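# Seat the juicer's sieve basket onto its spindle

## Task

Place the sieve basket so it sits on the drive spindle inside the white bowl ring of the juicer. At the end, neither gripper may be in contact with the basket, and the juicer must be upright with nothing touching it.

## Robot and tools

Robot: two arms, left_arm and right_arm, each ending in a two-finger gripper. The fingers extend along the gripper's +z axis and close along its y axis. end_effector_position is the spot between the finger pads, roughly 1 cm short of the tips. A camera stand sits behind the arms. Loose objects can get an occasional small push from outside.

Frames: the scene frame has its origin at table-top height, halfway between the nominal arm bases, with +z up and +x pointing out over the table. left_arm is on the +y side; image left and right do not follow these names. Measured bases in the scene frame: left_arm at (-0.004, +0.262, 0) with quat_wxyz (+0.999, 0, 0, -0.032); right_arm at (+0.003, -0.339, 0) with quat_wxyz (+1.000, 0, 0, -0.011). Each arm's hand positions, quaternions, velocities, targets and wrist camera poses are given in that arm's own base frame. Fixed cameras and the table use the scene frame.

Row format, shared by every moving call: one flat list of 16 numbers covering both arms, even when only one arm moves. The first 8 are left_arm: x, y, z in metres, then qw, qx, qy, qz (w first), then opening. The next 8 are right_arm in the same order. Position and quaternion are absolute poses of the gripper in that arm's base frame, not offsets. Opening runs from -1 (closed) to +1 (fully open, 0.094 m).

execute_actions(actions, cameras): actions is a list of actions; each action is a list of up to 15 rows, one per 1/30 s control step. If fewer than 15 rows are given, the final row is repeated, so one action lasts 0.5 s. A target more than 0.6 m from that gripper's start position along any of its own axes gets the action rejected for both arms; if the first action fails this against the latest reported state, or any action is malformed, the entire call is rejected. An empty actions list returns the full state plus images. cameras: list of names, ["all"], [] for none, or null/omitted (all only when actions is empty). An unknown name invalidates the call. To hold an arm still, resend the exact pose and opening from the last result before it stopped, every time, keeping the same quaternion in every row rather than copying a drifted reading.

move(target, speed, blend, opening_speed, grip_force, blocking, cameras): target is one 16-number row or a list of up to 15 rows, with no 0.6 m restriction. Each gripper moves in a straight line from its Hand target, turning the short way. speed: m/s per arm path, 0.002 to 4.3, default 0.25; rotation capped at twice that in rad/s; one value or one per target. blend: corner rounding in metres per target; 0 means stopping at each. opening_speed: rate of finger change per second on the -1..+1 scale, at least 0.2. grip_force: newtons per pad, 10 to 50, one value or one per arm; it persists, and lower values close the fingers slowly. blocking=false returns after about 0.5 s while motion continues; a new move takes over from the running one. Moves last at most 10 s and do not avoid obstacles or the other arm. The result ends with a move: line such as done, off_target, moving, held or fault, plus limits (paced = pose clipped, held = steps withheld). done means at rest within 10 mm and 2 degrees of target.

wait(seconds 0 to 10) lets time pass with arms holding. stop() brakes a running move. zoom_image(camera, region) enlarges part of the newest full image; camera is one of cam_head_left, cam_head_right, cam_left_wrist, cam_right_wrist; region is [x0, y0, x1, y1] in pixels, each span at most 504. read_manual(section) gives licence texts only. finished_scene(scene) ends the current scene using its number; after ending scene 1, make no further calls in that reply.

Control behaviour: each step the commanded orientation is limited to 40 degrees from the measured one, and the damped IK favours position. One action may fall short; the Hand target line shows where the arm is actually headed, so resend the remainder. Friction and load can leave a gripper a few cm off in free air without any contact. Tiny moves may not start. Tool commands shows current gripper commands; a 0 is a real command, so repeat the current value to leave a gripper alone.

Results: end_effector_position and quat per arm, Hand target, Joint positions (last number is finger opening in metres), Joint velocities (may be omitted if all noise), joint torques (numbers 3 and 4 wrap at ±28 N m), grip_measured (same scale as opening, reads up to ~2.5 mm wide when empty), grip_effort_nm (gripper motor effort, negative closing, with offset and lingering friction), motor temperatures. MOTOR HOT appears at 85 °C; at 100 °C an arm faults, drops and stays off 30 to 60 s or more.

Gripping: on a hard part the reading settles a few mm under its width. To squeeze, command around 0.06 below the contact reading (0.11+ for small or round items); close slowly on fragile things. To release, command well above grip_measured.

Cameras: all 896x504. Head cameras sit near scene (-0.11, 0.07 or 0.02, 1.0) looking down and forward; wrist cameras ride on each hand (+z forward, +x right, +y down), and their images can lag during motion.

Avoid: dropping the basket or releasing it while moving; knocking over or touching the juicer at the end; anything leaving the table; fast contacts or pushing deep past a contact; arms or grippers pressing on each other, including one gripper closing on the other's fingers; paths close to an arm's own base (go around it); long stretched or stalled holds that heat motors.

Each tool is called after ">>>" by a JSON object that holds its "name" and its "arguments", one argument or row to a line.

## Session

>>> {"name": "execute_actions", "arguments": {
  "actions": []
}}

>>> {"name": "zoom_image", "arguments": {
  "camera": "cam_head_left",
  "region": [300, 180, 660, 420]
}}

>>> {"name": "zoom_image", "arguments": {
  "camera": "cam_head_right",
  "region": [300, 180, 660, 420]
}}

Scene clock: 0.00 s.
left_arm: end_effector_position=(+0.7481, -0.2787, +0.1870) grip_measured=+1.000 grip_effort_nm=n/a end_effector_quat_wxyz=(+0.345, +0.356, +0.835, -0.240) | right_arm: end_effector_position=(+0.3975, -0.4955, +0.1654) grip_measured=+1.000 grip_effort_nm=n/a end_effector_quat_wxyz=(+0.594, +0.704, +0.187, -0.343)
Joint positions: left_arm=[-0.24 2.107 1.936 -0.698 0.56 0.356 0.094] | right_arm=[-0.636 1.915 1.108 0.643 1.194 0.94 0.094]
Joint velocities: within noise
Joint torques (N m): no reading
Motor temperatures (°C): left_arm=[25 38 30 25 24 26 27] | right_arm=[27 29 31 23 26 25 25]
Heat: left arm: hottest shoulder 38 °C; right arm: hottest elbow 31 °C.
Hand target: left_arm +0.7551, -0.2804, +0.2049; +0.361, +0.358, +0.828, -0.237 | right_arm +0.4026, -0.4992, +0.1758; +0.601, +0.702, +0.178, -0.337
Tool commands: left_gripper/opening=+1.0 right_gripper/opening=+1.0
camera_calibration:
cam_left_wrist: T_world_to_cam=[[-0.7627, -0.625525, 0.164341, 0.369743], [-0.645991, 0.724469, -0.240498, 0.76328], [0.0313776, -0.289591, -0.956636, 0.192367], [0, 0, 0, 1]] pos_world=[0.769039, -0.265982, 0.306828]
cam_right_wrist: T_world_to_cam=[[-0.679634, 0.177572, -0.711734, 0.487286], [0.722365, 0.330807, -0.607252, 0.026668], [0.127616, -0.926841, -0.353099, -0.334841], [0, 0, 0, 1]] pos_world=[0.354643, -0.405695, 0.244781]

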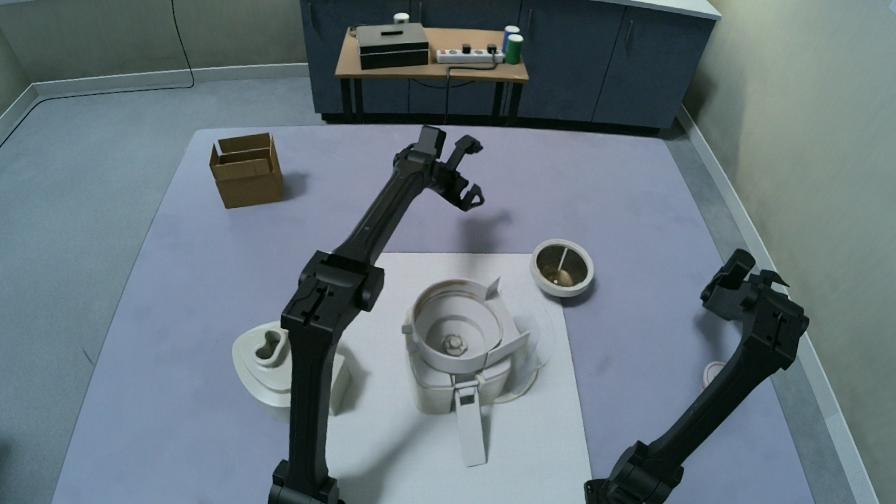

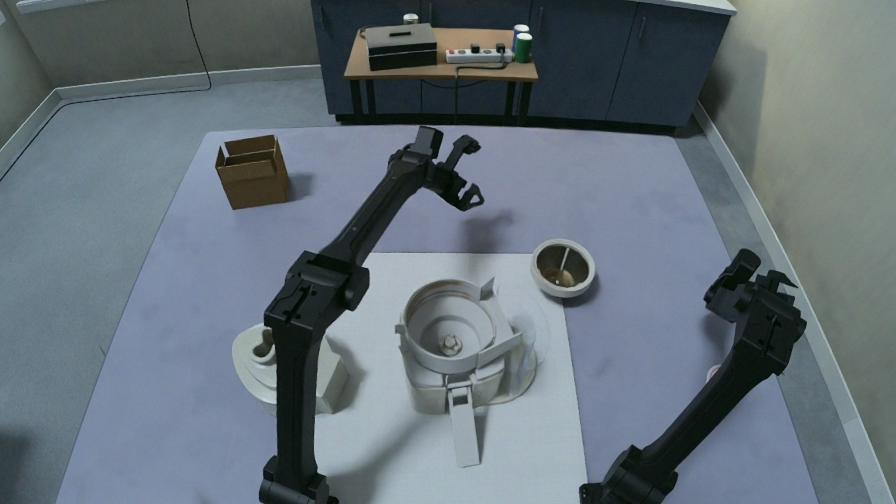

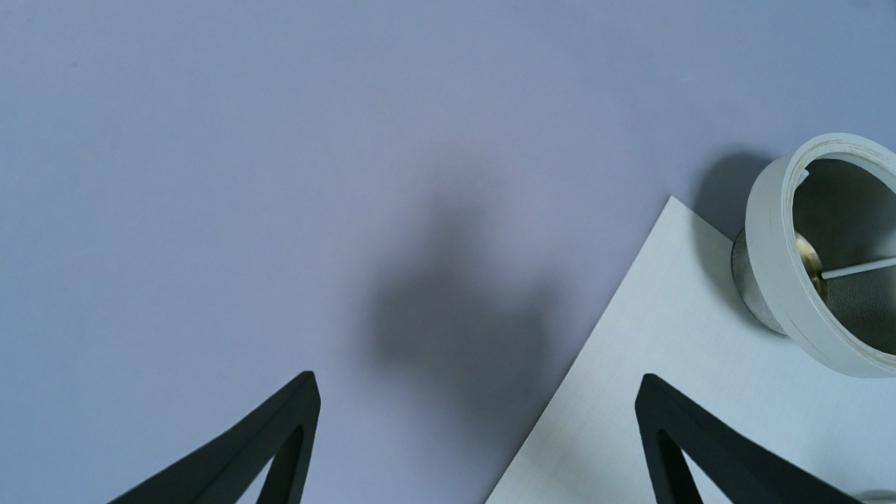

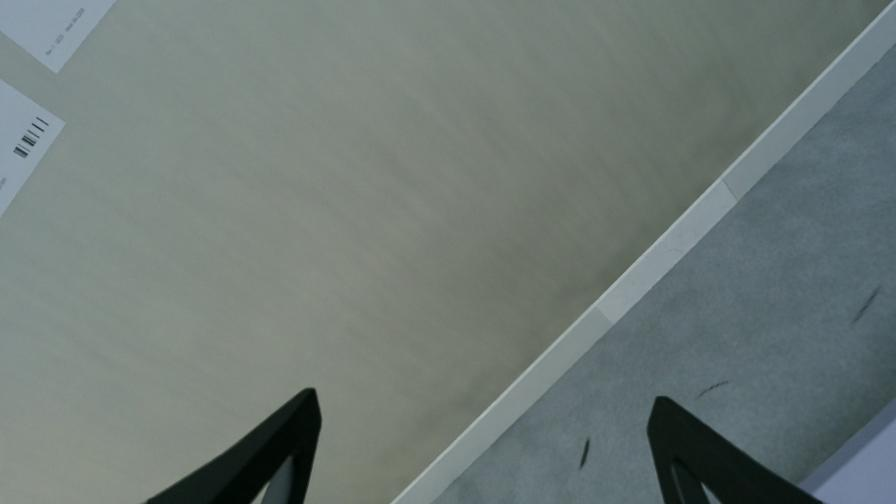

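Scaled by 1.400 from the camera's 896x504 image, which has a finer 1280x720 frame.

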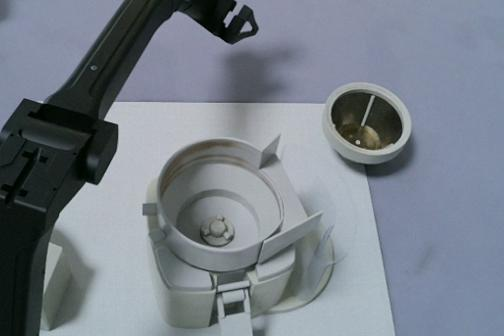

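Scaled by 1.400 from the camera's 896x504 image, which has a finer 1280x720 frame.

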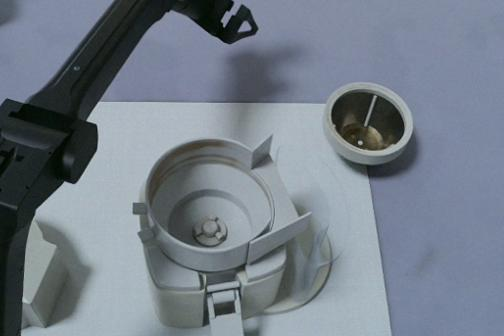

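>>> {"name": "move", "arguments": {
  "target": [
    [0.7551,-0.2804,0.26,0.361,0.358,0.828,-0.237,1,0.45,-0.35,0.28,0.0046,0.0518,0.995,0.0854,1],
    [0.5,0.35,0.33,0,0,1,0,1,0.57,0.03,0.28,0.0046,0.0518,0.995,0.0854,1]
  ],
  "speed": 0.6,
  "blend": 0.06,
  "cameras": ["cam_right_wrist","cam_head_left"]
}}

Scene clock: 34.60 s.
left_arm: end_effector_position=(+0.4930, +0.3434, +0.3140) grip_measured=+1.000 grip_effort_nm=0.01 end_effector_quat_wxyz=(+0.051, -0.005, +0.998, +0.032) | right_arm: end_effector_position=(+0.5516, +0.0352, +0.2592) grip_measured=+1.000 grip_effort_nm=0.00 end_effector_quat_wxyz=(-0.027, +0.044, +0.995, +0.085)
Joint positions: left_arm=[0.61 1.874 2.108 -1.685 0.004 0.6 0.094] | right_arm=[0.01 1.823 1.885 -1.679 -0.173 0.095 0.094]
Joint torques (N m): left_arm=[2.84 -17.49 14.28 0.35 -0.04 0.04] | right_arm=[-1.44 -15.15 14.98 0.84 0 0.07]
Motor temperatures (°C): left_arm=[25 47 40 26 24 26 27] | right_arm=[27 32 36 23 26 25 25]
Heat: left arm: hottest shoulder 47 °C; right arm: hottest elbow 36 °C.
Hand target: left_arm +0.4991, +0.3493, +0.3294; +0.064, -0.001, +0.997, +0.044 | right_arm +0.5684, +0.0299, +0.2800; +0.005, +0.052, +0.995, +0.086
Off the commanded pose: left_arm 0.019 m, 7 deg | right_arm 0.028 m, 4 deg.
joint sent to its limit (left arm) — joint 4 (wrist pitch), lower limit. The joint targets are off in orientation, not in position.
move: off_target (left_arm, right_arm)
camera_calibration:
cam_right_wrist: T_world_to_cam=[[-0.0981019, -0.971763, -0.214601, 0.155309], [-0.857214, -0.0270278, 0.514251, 0.389916], [-0.50553, 0.234408, -0.830356, 0.602476], [0, 0, 0, 1]] pos_world=[0.654048, 0.0202364, 0.333084]
Images, in order (width x height): cam_head_left 896x504, cam_right_wrist 896x504.

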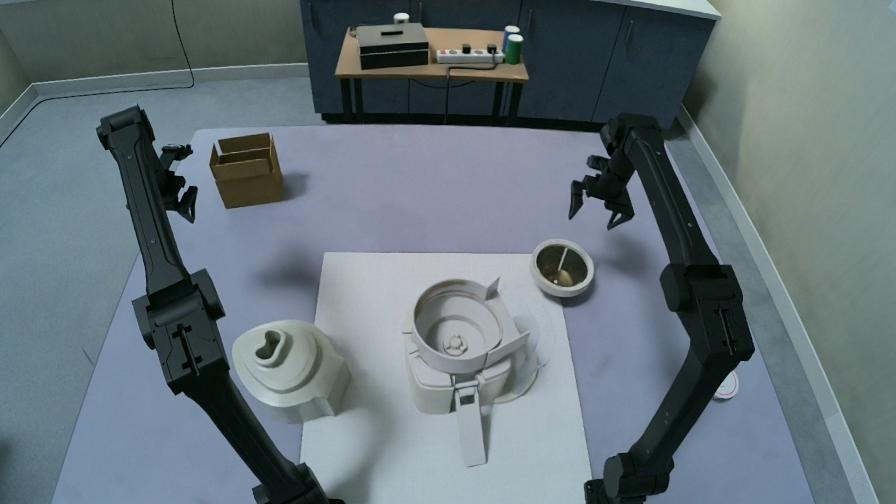

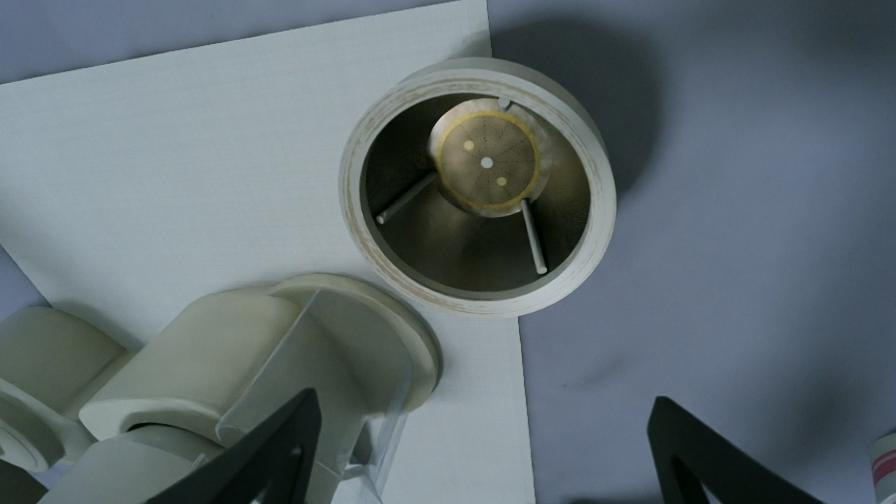

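>>> {"name": "move", "arguments": {
  "target": [
    [0.5,0.35,0.33,0,0,1,0,1,0.551,-0.014,0.15,0.0046,0.0518,0.995,0.0854,1]
  ],
  "speed": 0.3,
  "cameras": ["cam_right_wrist"]
}}

Scene clock: 45.23 s.
left_arm: end_effector_position=(+0.4930, +0.3434, +0.3140) grip_measured=+1.000 grip_effort_nm=0.01 end_effector_quat_wxyz=(+0.051, -0.005, +0.998, +0.032) | right_arm: end_effector_position=(+0.5507, -0.0127, +0.1529) grip_measured=+1.000 grip_effort_nm=0.00 end_effector_quat_wxyz=(+0.001, +0.057, +0.995, +0.085)
Joint positions: left_arm=[0.61 1.874 2.108 -1.685 0.004 0.6 0.094] | right_arm=[-0.076 1.811 1.589 -1.351 -0.171 0.038 0.094]
Joint torques (N m): left_arm=[1.9 -17.79 14.3 0.35 -0.06 0.04] | right_arm=[-0.56 -15.56 8.46 1.25 -0.15 -0.23]
Heat: left arm: hottest shoulder 47 °C; right arm: hottest elbow 38 °C.
Hand target: left_arm +0.4991, +0.3493, +0.3294; +0.064, -0.001, +0.997, +0.044 | right_arm +0.5509, -0.0140, +0.1499; +0.004, +0.052, +0.995, +0.085
Off the commanded pose: left_arm 0.019 m, 7 deg | right_arm 0.003 m, 1 deg.
joint sent to its limit (left arm) — joint 4 (wrist pitch), lower limit. The joint targets are off in orientation, not in position.
move: off_target (left_arm)
camera_calibration:
cam_right_wrist: T_world_to_cam=[[-0.116168, -0.969064, -0.217762, 0.0963251], [-0.884047, 0.000946167, 0.467398, 0.464827], [-0.452732, 0.246808, -0.856808, 0.500067], [0, 0, 0, 1]] pos_world=[0.648515, -0.0305152, 0.232178]
Images, in order (width x height): cam_right_wrist 896x504.

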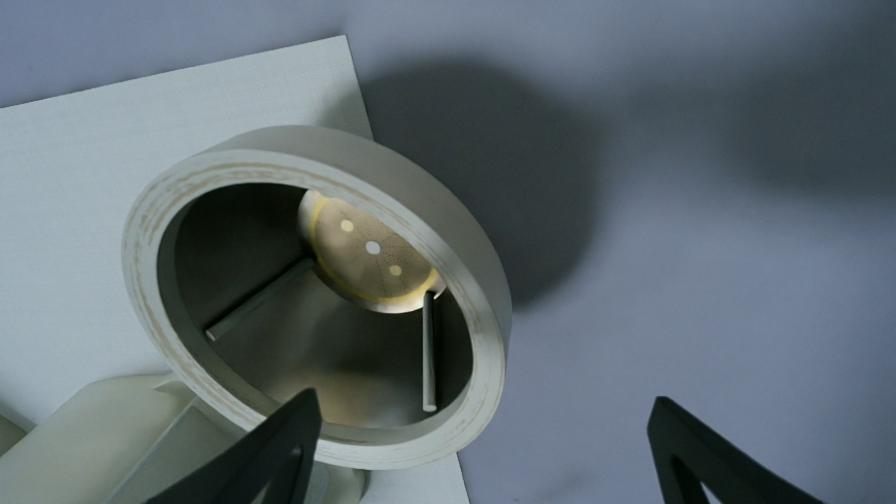

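>>> {"name": "move", "arguments": {
  "target": [
    [0.5,0.35,0.33,0,0,1,0,1,0.546,-0.006,0.081,0.0046,0.0518,0.995,0.0854,0.8],
    [0.5,0.35,0.33,0,0,1,0,1,0.546,-0.005,0.081,0.0046,0.0518,0.995,0.0854,-1]
  ],
  "speed": 0.14,
  "grip_force": [50, 40],
  "opening_speed": 0.6,
  "cameras": ["cam_right_wrist","cam_head_left"]
}}

>>> {"name": "zoom_image", "arguments": {
  "camera": "cam_head_left",
  "region": [500, 180, 680, 340]
}}

Scene clock: 61.23 s.
left_arm: end_effector_position=(+0.4930, +0.3434, +0.3140) grip_measured=+1.000 grip_effort_nm=0.01 end_effector_quat_wxyz=(+0.051, -0.005, +0.998, +0.032) | right_arm: end_effector_position=(+0.5461, -0.0099, +0.0877) grip_measured=-0.651 grip_effort_nm=-0.83 end_effector_quat_wxyz=(+0.006, +0.055, +0.995, +0.087)
Joint positions: left_arm=[0.61 1.874 2.108 -1.685 0.004 0.6 0.094] | right_arm=[-0.073 1.844 1.458 -1.177 -0.174 0.038 0.016]
Joint torques (N m): left_arm=[1.67 -17.9 14.31 0.39 -0.05 0.08] | right_arm=[0.26 -14.74 8.12 1.46 0.05 -0.05]
Heat: left arm: hottest shoulder 46 °C; right arm: hottest elbow 38 °C.
Hand target: left_arm +0.4991, +0.3492, +0.3294; +0.064, -0.001, +0.997, +0.044 | right_arm +0.5459, -0.0051, +0.0812; +0.005, +0.052, +0.995, +0.085
Off the commanded pose: left_arm 0.019 m, 7 deg | right_arm 0.008 m, 0 deg.
joint sent to its limit (left arm) — joint 4 (wrist pitch), lower limit. The joint targets are off in orientation, not in position.
grip_force (N): 50, 40
move: off_target (left_arm)
camera_calibration:
cam_right_wrist: T_world_to_cam=[[-0.110344, -0.968901, -0.221485, 0.0815024], [-0.888599, -0.00365054, 0.45867, 0.494428], [-0.445215, 0.247423, -0.860561, 0.437654], [0, 0, 0, 1]] pos_world=[0.643192, -0.027513, 0.1679]
Images, in order (width x height): cam_head_left 896x504, cam_right_wrist 896x504.

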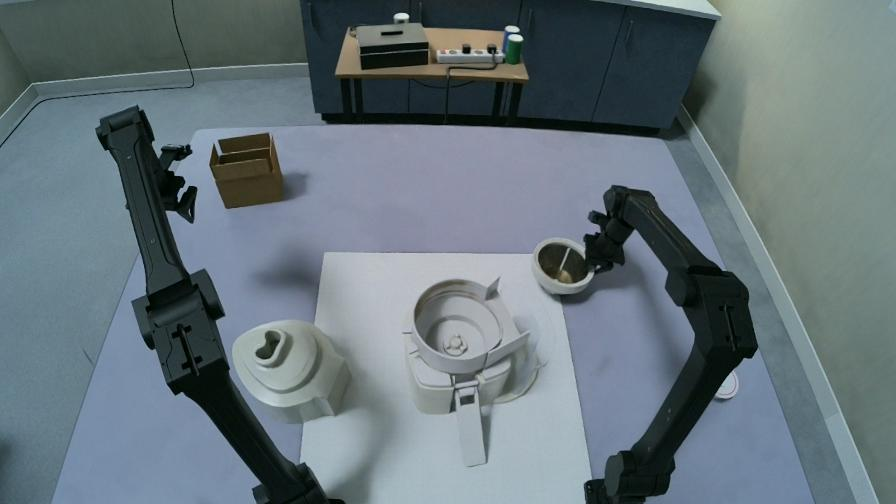

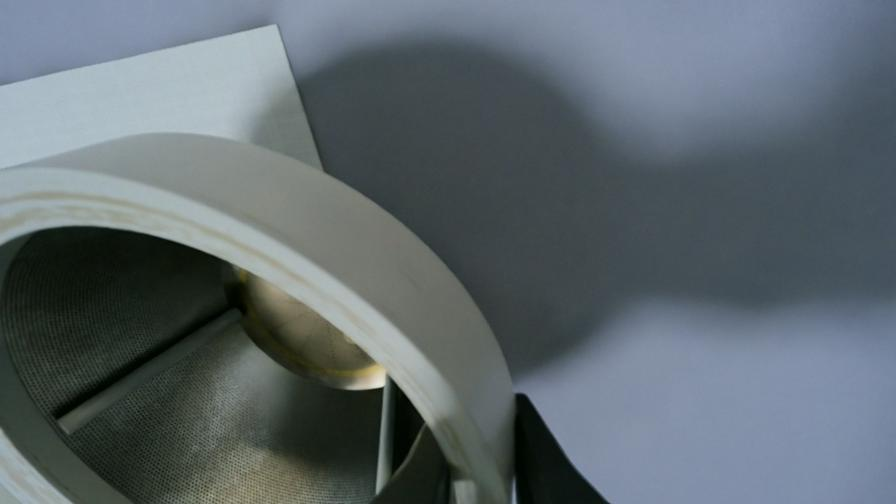

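Scaled by 2.800 from the camera's 896x504 image, which has a finer 1280x720 frame.

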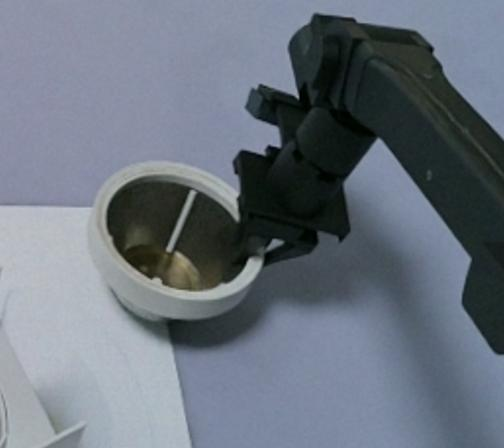

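>>> {"name": "move", "arguments": {
  "target": [
    [0.5,0.35,0.33,0,0,1,0,1,0.546,-0.005,0.16,0.0046,0.0518,0.995,0.0854,-1],
    [0.5,0.35,0.33,0,0,1,0,1,0.45,0.05,0.37,0.0046,0.0518,0.995,0.0854,-1],
    [0.5,0.35,0.33,0,0,1,0,1,0.305,0.265,0.375,0.0046,0.0518,0.995,0.0854,-1]
  ],
  "speed": [0.15,0.25,0.25],
  "blend": 0.05,
  "cameras": ["cam_right_wrist","cam_head_left"]
}}

>>> {"name": "zoom_image", "arguments": {
  "camera": "cam_head_left",
  "region": [380, 220, 540, 380]
}}

Scene clock: 72.33 s.
left_arm: end_effector_position=(+0.4930, +0.3434, +0.3140) grip_measured=+1.000 grip_effort_nm=0.02 end_effector_quat_wxyz=(+0.051, -0.005, +0.998, +0.032) | right_arm: end_effector_position=(+0.3093, +0.2672, +0.3665) grip_measured=-0.658 grip_effort_nm=-0.84 end_effector_quat_wxyz=(+0.008, +0.048, +0.995, +0.088)
Joint positions: left_arm=[0.61 1.874 2.108 -1.685 0.004 0.6 0.094] | right_arm=[0.662 1.355 1.61 -1.697 -0.122 0.765 0.016]
Joint torques (N m): left_arm=[2.37 -17.49 14.01 0.29 -0.04 0.03] | right_arm=[-0.44 -10.34 10.39 0.39 -0.03 0.03]
Heat: left arm: hottest shoulder 46 °C; right arm: hottest elbow 39 °C.
Hand target: left_arm +0.4991, +0.3492, +0.3294; +0.064, -0.001, +0.997, +0.044 | right_arm +0.3050, +0.2650, +0.3745; +0.012, +0.052, +0.994, +0.092
Off the commanded pose: left_arm 0.019 m, 7 deg | right_arm 0.010 m, 1 deg.
joint sent to its limit (left arm) — joint 4 (wrist pitch), lower limit. The joint targets are off in orientation, not in position.
joint sent to its limit (right arm) — joint 4 (wrist pitch), lower limit. The joint targets still meet the commanded pose.
grip_force (N): 50, 40
move: off_target (left_arm); blend cut to 0.0395 m at target 1
camera_calibration:
cam_right_wrist: T_world_to_cam=[[-0.0957302, -0.969999, -0.223469, 0.382162], [-0.891736, -0.0161869, 0.452265, 0.163758], [-0.442314, 0.242571, -0.863434, 0.505165], [0, 0, 0, 1]] pos_world=[0.406055, 0.250809, 0.447515]
Images, in order (width x height): cam_head_left 896x504, cam_right_wrist 896x504.

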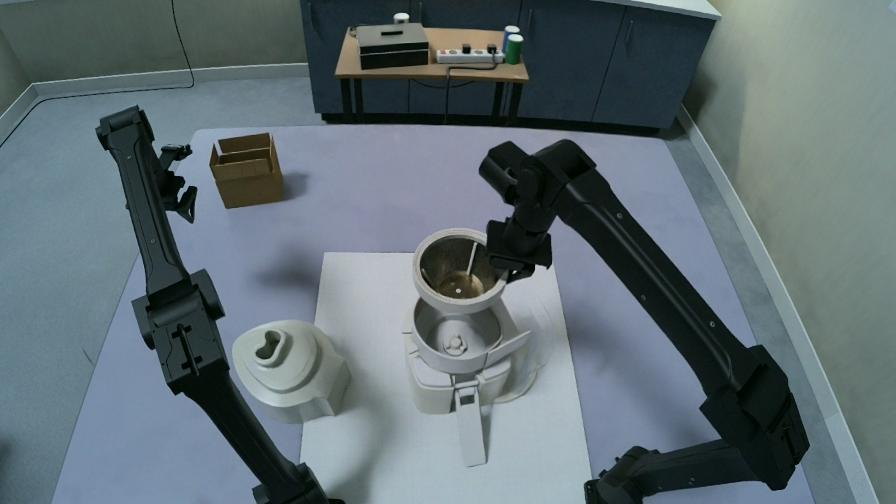

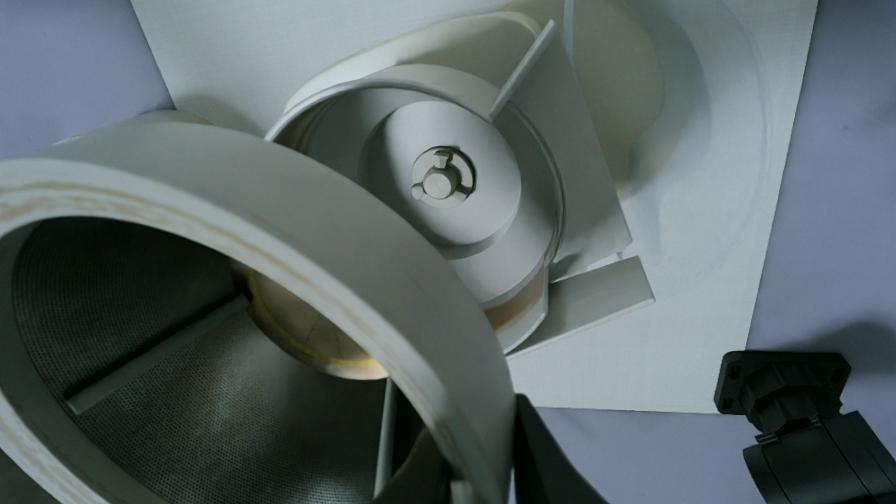

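Scaled by 3.150 from the camera's 896x504 image, which has a finer 1280x720 frame.

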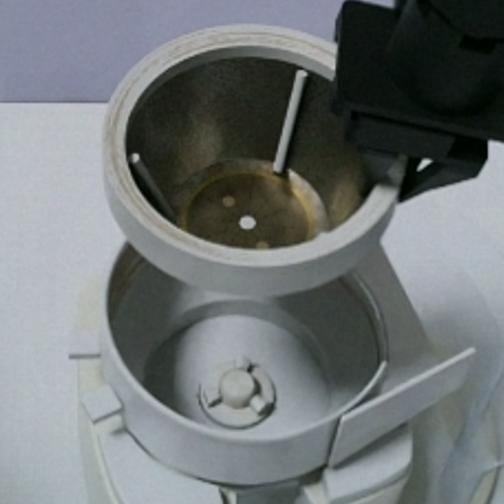

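>>> {"name": "move", "arguments": {
  "target": [
    [0.5,0.35,0.33,0,0,1,0,1,0.303,0.257,0.34,-0.0188,0.0538,0.995,0.0842,-1],
    [0.5,0.35,0.33,0,0,1,0,1,0.303,0.257,0.267,-0.0188,0.0538,0.995,0.0842,-1]
  ],
  "speed": [0.12,0.12],
  "blend": 0.02,
  "cameras": ["cam_right_wrist","cam_head_left"]
}}

>>> {"name": "zoom_image", "arguments": {
  "camera": "cam_head_left",
  "region": [405, 260, 505, 360]
}}

Scene clock: 88.67 s.
left_arm: end_effector_position=(+0.4930, +0.3434, +0.3140) grip_measured=+1.000 grip_effort_nm=0.01 end_effector_quat_wxyz=(+0.051, -0.005, +0.998, +0.032) | right_arm: end_effector_position=(+0.3007, +0.2598, +0.2596) grip_measured=-0.658 grip_effort_nm=-0.84 end_effector_quat_wxyz=(-0.031, +0.056, +0.995, +0.070)
Joint positions: left_arm=[0.61 1.874 2.108 -1.685 0.004 0.6 0.094] | right_arm=[0.65 1.347 1.323 -1.503 -0.147 0.765 0.016]
Joint torques (N m): left_arm=[2.02 -18.08 14.35 0.27 -0.08 0.08] | right_arm=[-1.26 -10.7 9.2 1.54 -0.27 -0.2]
Motor temperatures (°C): left_arm=[25 47 45 25 24 26 27] | right_arm=[27 33 40 23 26 25 26]
Heat: left arm: hottest shoulder 47 °C; right arm: hottest elbow 40 °C.
Hand target: left_arm +0.4991, +0.3492, +0.3294; +0.064, -0.001, +0.997, +0.044 | right_arm +0.3029, +0.2570, +0.2669; -0.019, +0.054, +0.995, +0.084
Off the commanded pose: left_arm 0.019 m, 7 deg | right_arm 0.008 m, 2 deg.
joint sent to its limit (left arm) — joint 4 (wrist pitch), lower limit. The joint targets are off in orientation, not in position.
grip_force (N): 50, 40
move: off_target (left_arm)
camera_calibration:
cam_right_wrist: T_world_to_cam=[[-0.121877, -0.975514, -0.183081, 0.34898], [-0.851456, 0.00796634, 0.524366, 0.167276], [-0.510067, 0.219793, -0.831578, 0.428856], [0, 0, 0, 1]] pos_world=[0.403706, 0.244843, 0.332805]
Images, in order (width x height): cam_head_left 896x504, cam_right_wrist 896x504.

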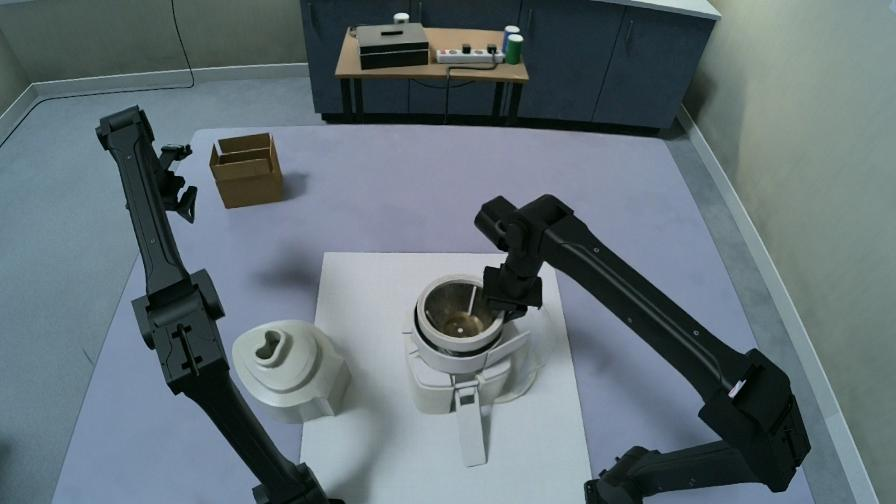

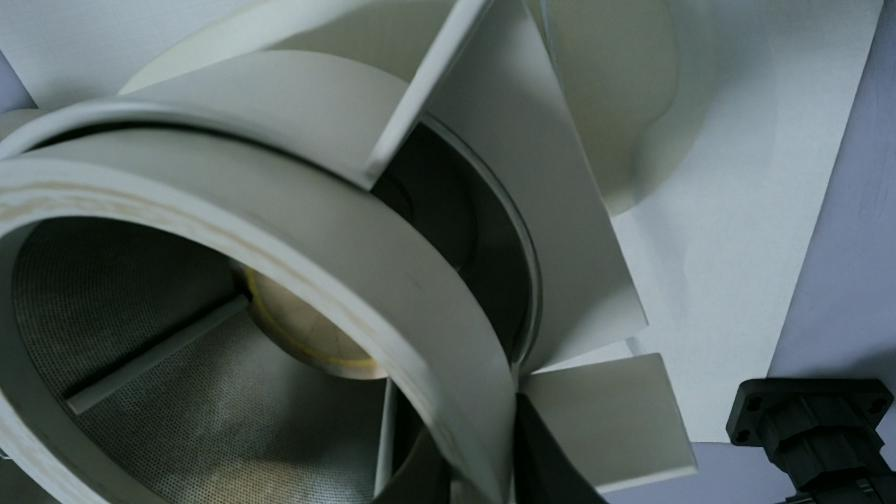

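Scaled by 5.040 from the camera's 896x504 image, which has a finer 1280x720 frame.

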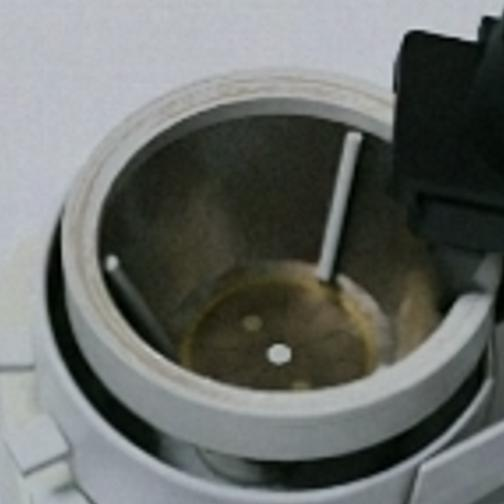

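>>> {"name": "move", "arguments": {
  "target": [
    [0.5,0.35,0.33,0,0,1,0,1,0.311,0.258,0.262,-0.0204,0.0533,0.9926,0.113,-1],
    [0.5,0.35,0.33,0,0,1,0,1,0.311,0.258,0.244,-0.0204,0.0533,0.9926,0.113,-1]
  ],
  "speed": [0.08,0.08],
  "blend": 0.005,
  "cameras": ["cam_right_wrist","cam_head_left"]
}}

>>> {"name": "zoom_image", "arguments": {
  "camera": "cam_head_left",
  "region": [405, 260, 505, 360]
}}

Scene clock: 99.53 s.
left_arm: end_effector_position=(+0.4930, +0.3434, +0.3140) grip_measured=+1.000 grip_effort_nm=0.01 end_effector_quat_wxyz=(+0.051, -0.005, +0.998, +0.032) | right_arm: end_effector_position=(+0.3029, +0.2618, +0.2408) grip_measured=-0.658 grip_effort_nm=-0.84 end_effector_quat_wxyz=(-0.034, +0.047, +0.993, +0.102)
Joint positions: left_arm=[0.61 1.874 2.108 -1.685 0.004 0.6 0.094] | right_arm=[0.627 1.336 1.257 -1.417 -0.202 0.728 0.016]
Joint torques (N m): left_arm=[2.9 -17.49 14.27 0.18 -0.06 0.07] | right_arm=[-2.78 -9.35 9.32 1.87 -0.15 -0.09]
Heat: left arm: hottest shoulder 47 °C; right arm: hottest elbow 41 °C.
Hand target: left_arm +0.4991, +0.3492, +0.3294; +0.064, -0.001, +0.997, +0.044 | right_arm +0.3107, +0.2579, +0.2441; -0.020, +0.053, +0.992, +0.113
Off the commanded pose: left_arm 0.019 m, 7 deg | right_arm 0.009 m, 2 deg.
joint sent to its limit (left arm) — joint 4 (wrist pitch), lower limit. The joint targets are off in orientation, not in position.
grip_force (N): 50, 40
move: off_target (left_arm)
camera_calibration:
cam_right_wrist: T_world_to_cam=[[-0.105775, -0.963471, -0.246038, 0.354919], [-0.851071, -0.0402505, 0.523505, 0.191685], [-0.514285, 0.26477, -0.815725, 0.399579], [0, 0, 0, 1]] pos_world=[0.406176, 0.243873, 0.312922]
Images, in order (width x height): cam_head_left 896x504, cam_right_wrist 896x504.

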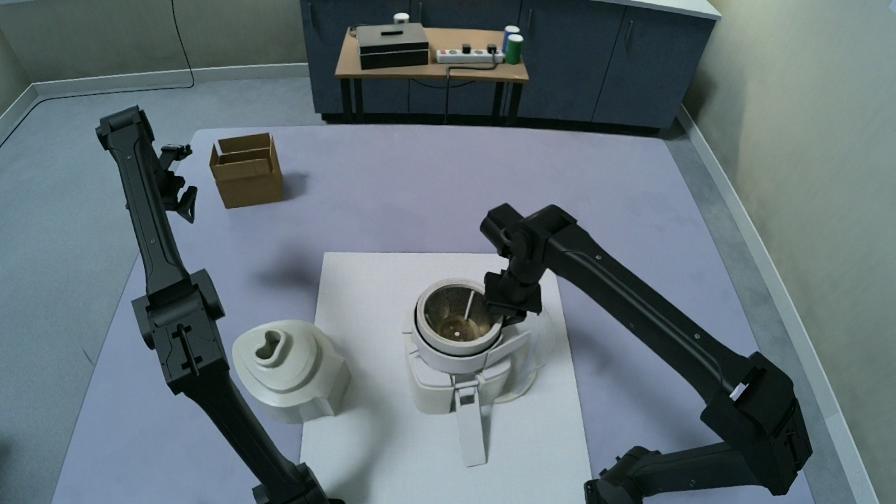

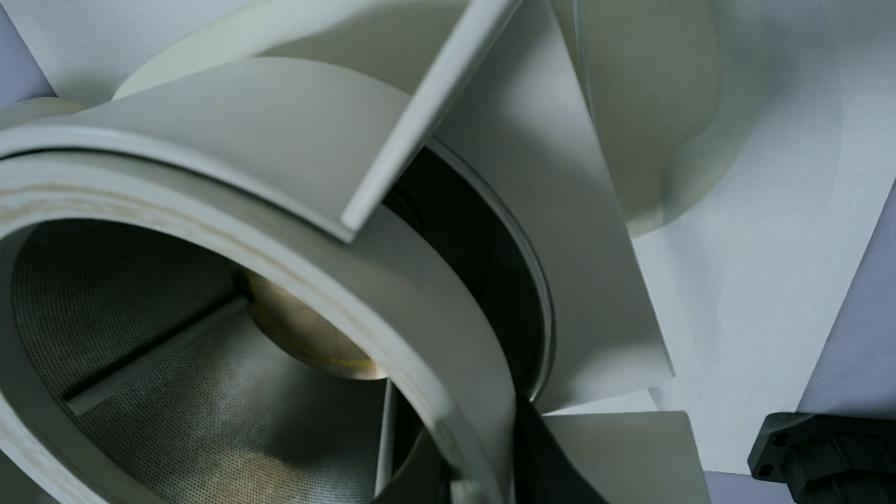

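Scaled by 5.040 from the camera's 896x504 image, which has a finer 1280x720 frame.

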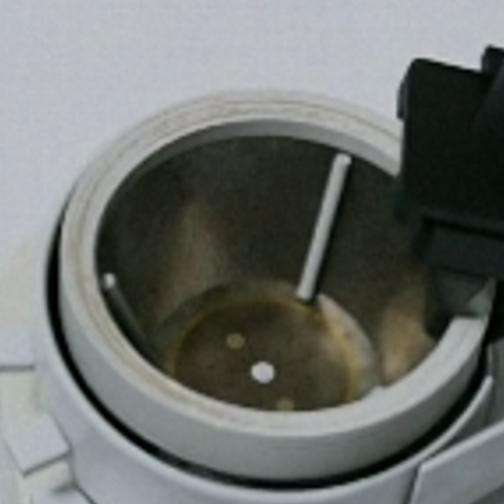

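>>> {"name": "move", "arguments": {
  "target": [
    [0.5,0.35,0.33,0,0,1,0,1,0.319,0.2565,0.246,-0.0204,0.0533,0.9926,0.113,-1],
    [0.5,0.35,0.33,0,0,1,0,1,0.317,0.2565,0.228,-0.0204,0.0533,0.9926,0.113,-1]
  ],
  "speed": [0.08,0.06],
  "cameras": ["cam_head_left"]
}}

>>> {"name": "zoom_image", "arguments": {
  "camera": "cam_head_left",
  "region": [405, 260, 505, 360]
}}

Scene clock: 110.33 s.
left_arm: end_effector_position=(+0.4930, +0.3434, +0.3140) grip_measured=+1.000 grip_effort_nm=0.01 end_effector_quat_wxyz=(+0.051, -0.005, +0.998, +0.032) | right_arm: end_effector_position=(+0.3053, +0.2614, +0.2306) grip_measured=-0.658 grip_effort_nm=-0.84 end_effector_quat_wxyz=(-0.030, +0.036, +0.993, +0.108)
Joint positions: left_arm=[0.61 1.874 2.108 -1.685 0.004 0.6 0.094] | right_arm=[0.619 1.336 1.229 -1.379 -0.208 0.701 0.016]
Joint torques (N m): left_arm=[1.9 -17.73 14.12 0.16 -0.07 0.06] | right_arm=[-2.61 -8.7 9.28 2.03 0.07 0.03]
Heat: left arm: hottest shoulder 47 °C; right arm: hottest elbow 40 °C.
Hand target: left_arm +0.4991, +0.3492, +0.3294; +0.064, -0.001, +0.997, +0.044 | right_arm +0.3168, +0.2563, +0.2282; -0.020, +0.053, +0.992, +0.113
Off the commanded pose: left_arm 0.019 m, 7 deg | right_arm 0.013 m, 2 deg.
joint sent to its limit (left arm) — joint 4 (wrist pitch), lower limit. The joint targets are off in orientation, not in position.
grip_force (N): 50, 40
move: off_target (left_arm, right_arm)
Images, in order (width x height): cam_head_left 896x504.

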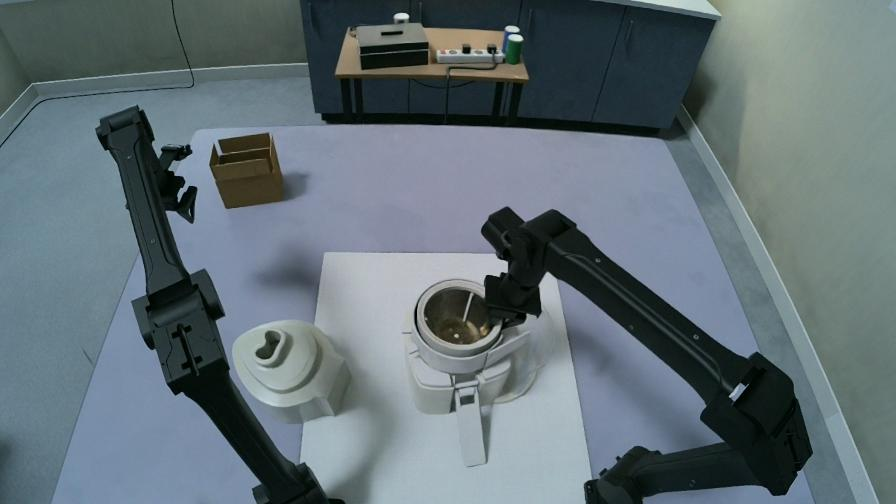

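Scaled by 5.040 from the camera's 896x504 image, which has a finer 1280x720 frame.

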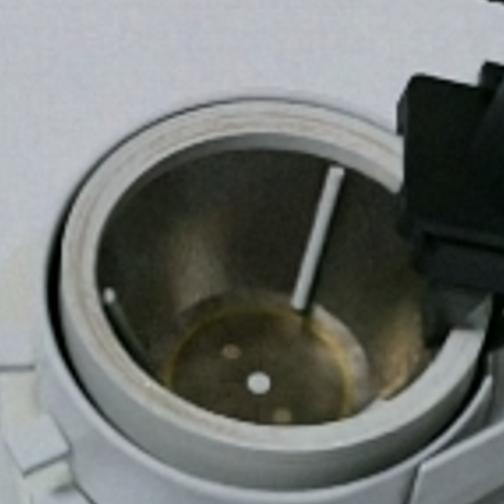

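>>> {"name": "move", "arguments": {
  "target": [
    [0.5,0.35,0.33,0,0,1,0,1,0.328,0.2545,0.25,-0.0204,0.0533,0.9926,0.113,-1]
  ],
  "speed": [0.08],
  "cameras": ["cam_head_left","cam_right_wrist"]
}}

>>> {"name": "zoom_image", "arguments": {
  "camera": "cam_head_left",
  "region": [405, 260, 505, 360]
}}

Scene clock: 118.47 s.
left_arm: end_effector_position=(+0.4930, +0.3434, +0.3140) grip_measured=+1.000 grip_effort_nm=0.01 end_effector_quat_wxyz=(+0.051, -0.005, +0.998, +0.032) | right_arm: end_effector_position=(+0.3035, +0.2568, +0.2273) grip_measured=-0.658 grip_effort_nm=-0.84 end_effector_quat_wxyz=(-0.042, +0.034, +0.993, +0.101)
Joint positions: left_arm=[0.61 1.874 2.108 -1.685 0.004 0.6 0.094] | right_arm=[0.611 1.344 1.229 -1.4 -0.213 0.685 0.016]
Joint torques (N m): left_arm=[1.49 -18.32 14.27 0.03 -0.08 0.06] | right_arm=[-3.66 -8.29 14.87 0.4 0.2 -0.02]
Heat: left arm: hottest shoulder 47 °C; right arm: hottest elbow 40 °C.
Hand target: left_arm +0.4991, +0.3492, +0.3294; +0.064, -0.001, +0.997, +0.044 | right_arm +0.3267, +0.2536, +0.2498; -0.020, +0.053, +0.992, +0.113
Off the commanded pose: left_arm 0.019 m, 7 deg | right_arm 0.033 m, 4 deg.
joint sent to its limit (left arm) — joint 4 (wrist pitch), lower limit. The joint targets are off in orientation, not in position.
grip_force (N): 50, 40
move: off_target (left_arm, right_arm)
camera_calibration:
cam_right_wrist: T_world_to_cam=[[-0.082865, -0.965872, -0.245407, 0.340337], [-0.842283, -0.0637349, 0.535255, 0.199757], [-0.532629, 0.251056, -0.808256, 0.397643], [0, 0, 0, 1]] pos_world=[0.40825, 0.241623, 0.297998]
Images, in order (width x height): cam_head_left 896x504, cam_right_wrist 896x504.

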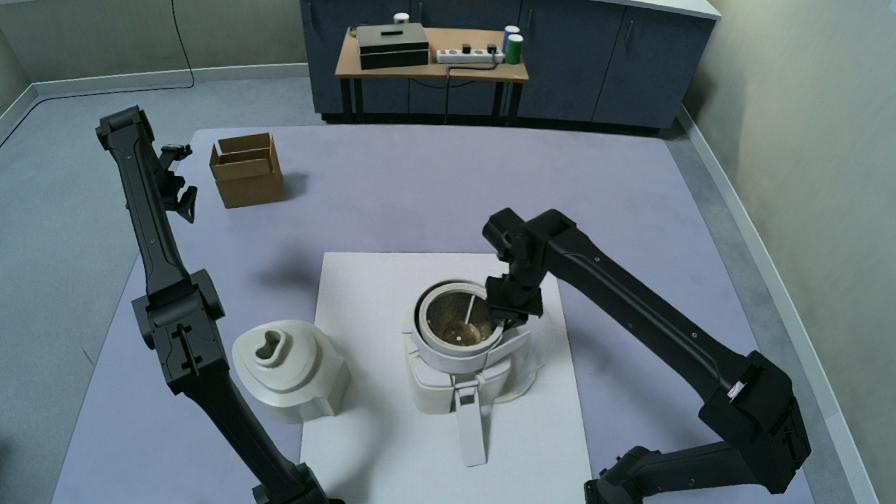

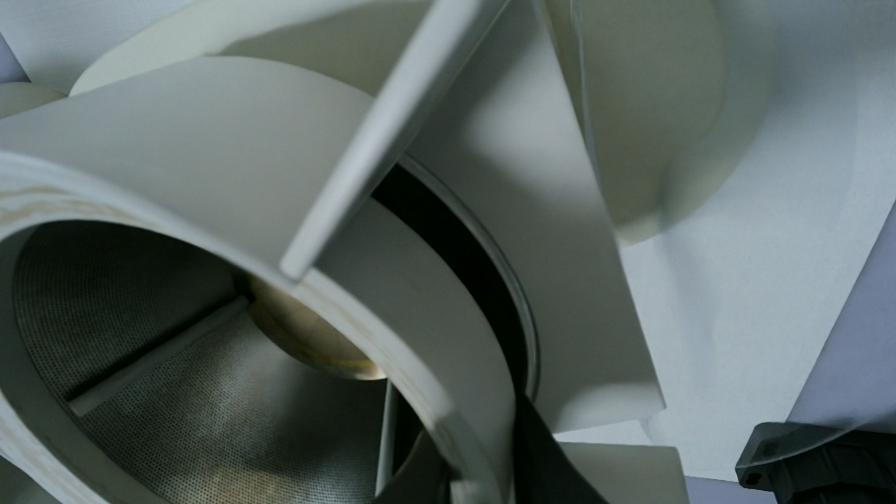

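Scaled by 5.040 from the camera's 896x504 image, which has a finer 1280x720 frame.

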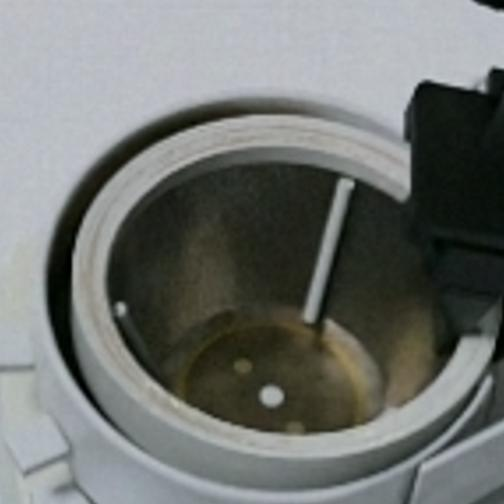

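>>> {"name": "move", "arguments": {
  "target": [
    [0.5,0.35,0.33,0,0,1,0,1,0.318,0.264,0.238,-0.0204,0.0533,0.9926,0.113,-1],
    [0.5,0.35,0.33,0,0,1,0,1,0.315,0.265,0.218,-0.0204,0.0533,0.9926,0.113,-1]
  ],
  "speed": [0.08,0.06],
  "cameras": ["cam_head_left"]
}}

>>> {"name": "zoom_image", "arguments": {
  "camera": "cam_head_left",
  "region": [405, 260, 505, 360]
}}

Scene clock: 136.97 s.
left_arm: end_effector_position=(+0.4930, +0.3434, +0.3140) grip_measured=+1.000 grip_effort_nm=0.01 end_effector_quat_wxyz=(+0.051, -0.005, +0.998, +0.032) | right_arm: end_effector_position=(+0.3061, +0.2625, +0.2209) grip_measured=-0.658 grip_effort_nm=-0.84 end_effector_quat_wxyz=(-0.033, +0.037, +0.993, +0.109)
Joint positions: left_arm=[0.61 1.874 2.108 -1.685 0.004 0.6 0.094] | right_arm=[0.619 1.344 1.211 -1.355 -0.212 0.701 0.016]
Joint torques (N m): left_arm=[1.61 -18.37 14.15 0.23 -0.05 0.07] | right_arm=[-0.44 -7.94 9.26 2.25 0.28 0.25]
Heat: left arm: hottest elbow 48 °C; right arm: hottest elbow 42 °C.
Hand target: left_arm +0.4991, +0.3492, +0.3294; +0.064, -0.001, +0.997, +0.044 | right_arm +0.3149, +0.2649, +0.2182; -0.021, +0.053, +0.992, +0.113
Off the commanded pose: left_arm 0.019 m, 7 deg | right_arm 0.010 m, 2 deg.
joint sent to its limit (left arm) — joint 4 (wrist pitch), lower limit. The joint targets are off in orientation, not in position.
grip_force (N): 50, 40
move: off_target (left_arm)
Images, in order (width x height): cam_head_left 896x504.

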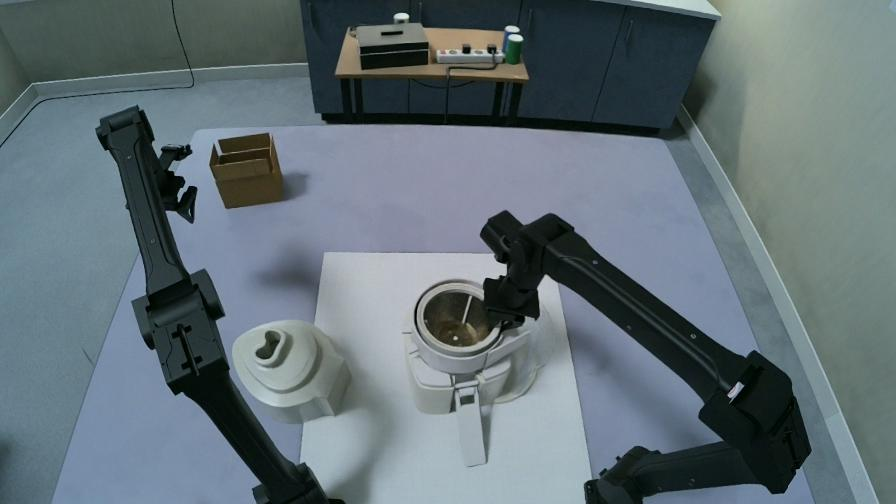

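Scaled by 5.040 from the camera's 896x504 image, which has a finer 1280x720 frame.

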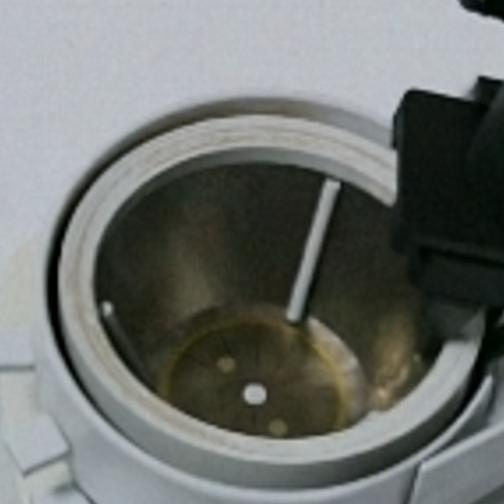

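>>> {"name": "move", "arguments": {
  "target": [
    [0.5,0.35,0.33,0,0,1,0,1,0.316,0.263,0.202,-0.0204,0.0533,0.9926,0.113,-1]
  ],
  "speed": [0.05],
  "cameras": ["cam_head_left"]
}}

>>> {"name": "zoom_image", "arguments": {
  "camera": "cam_head_left",
  "region": [405, 260, 505, 360]
}}

Scene clock: 148.83 s.
left_arm: end_effector_position=(+0.4930, +0.3434, +0.3140) grip_measured=+1.000 grip_effort_nm=0.01 end_effector_quat_wxyz=(+0.051, -0.005, +0.998, +0.032) | right_arm: end_effector_position=(+0.3070, +0.2631, +0.2147) grip_measured=-0.658 grip_effort_nm=-0.84 end_effector_quat_wxyz=(-0.026, +0.036, +0.993, +0.114)
Joint positions: left_arm=[0.61 1.874 2.108 -1.685 0.004 0.6 0.094] | right_arm=[0.619 1.339 1.189 -1.322 -0.212 0.701 0.016]
Joint torques (N m): left_arm=[1.73 -18.08 14.11 0.25 -0.01 0.07] | right_arm=[-1.26 -7.06 8.23 2.91 0.27 0.18]
Heat: left arm: hottest elbow 48 °C; right arm: hottest elbow 43 °C.
Hand target: left_arm +0.4991, +0.3492, +0.3294; +0.064, -0.001, +0.997, +0.044 | right_arm +0.3156, +0.2627, +0.2023; -0.021, +0.053, +0.992, +0.113
Off the commanded pose: left_arm 0.019 m, 7 deg | right_arm 0.016 m, 2 deg.
joint sent to its limit (left arm) — joint 4 (wrist pitch), lower limit. The joint targets are off in orientation, not in position.
grip_force (N): 50, 40
move: off_target (left_arm, right_arm)
Images, in order (width x height): cam_head_left 896x504.

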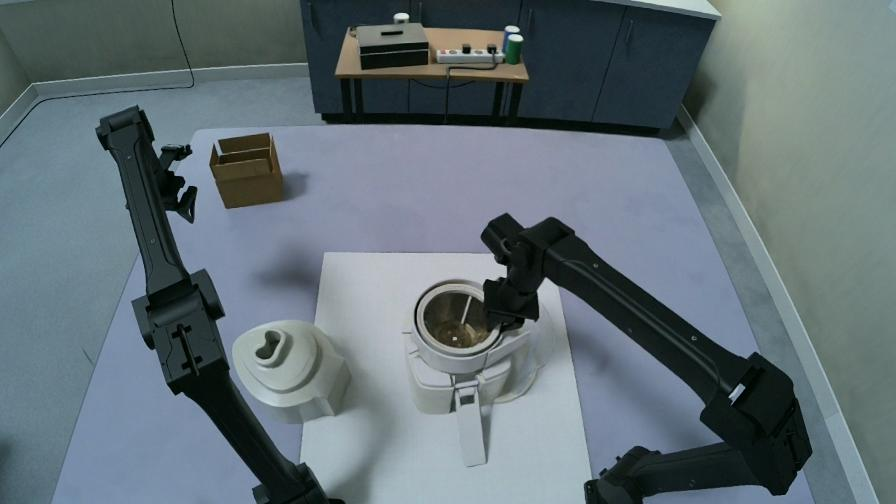

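Scaled by 5.040 from the camera's 896x504 image, which has a finer 1280x720 frame.

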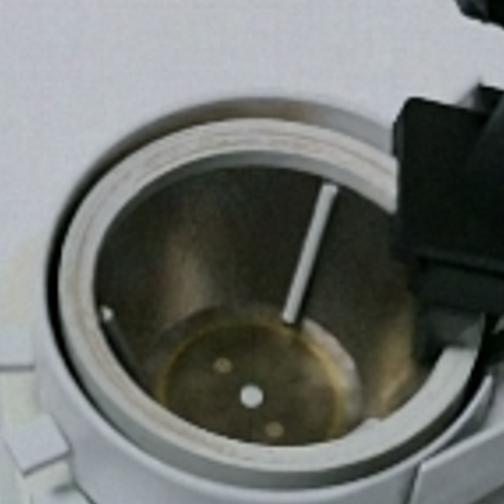

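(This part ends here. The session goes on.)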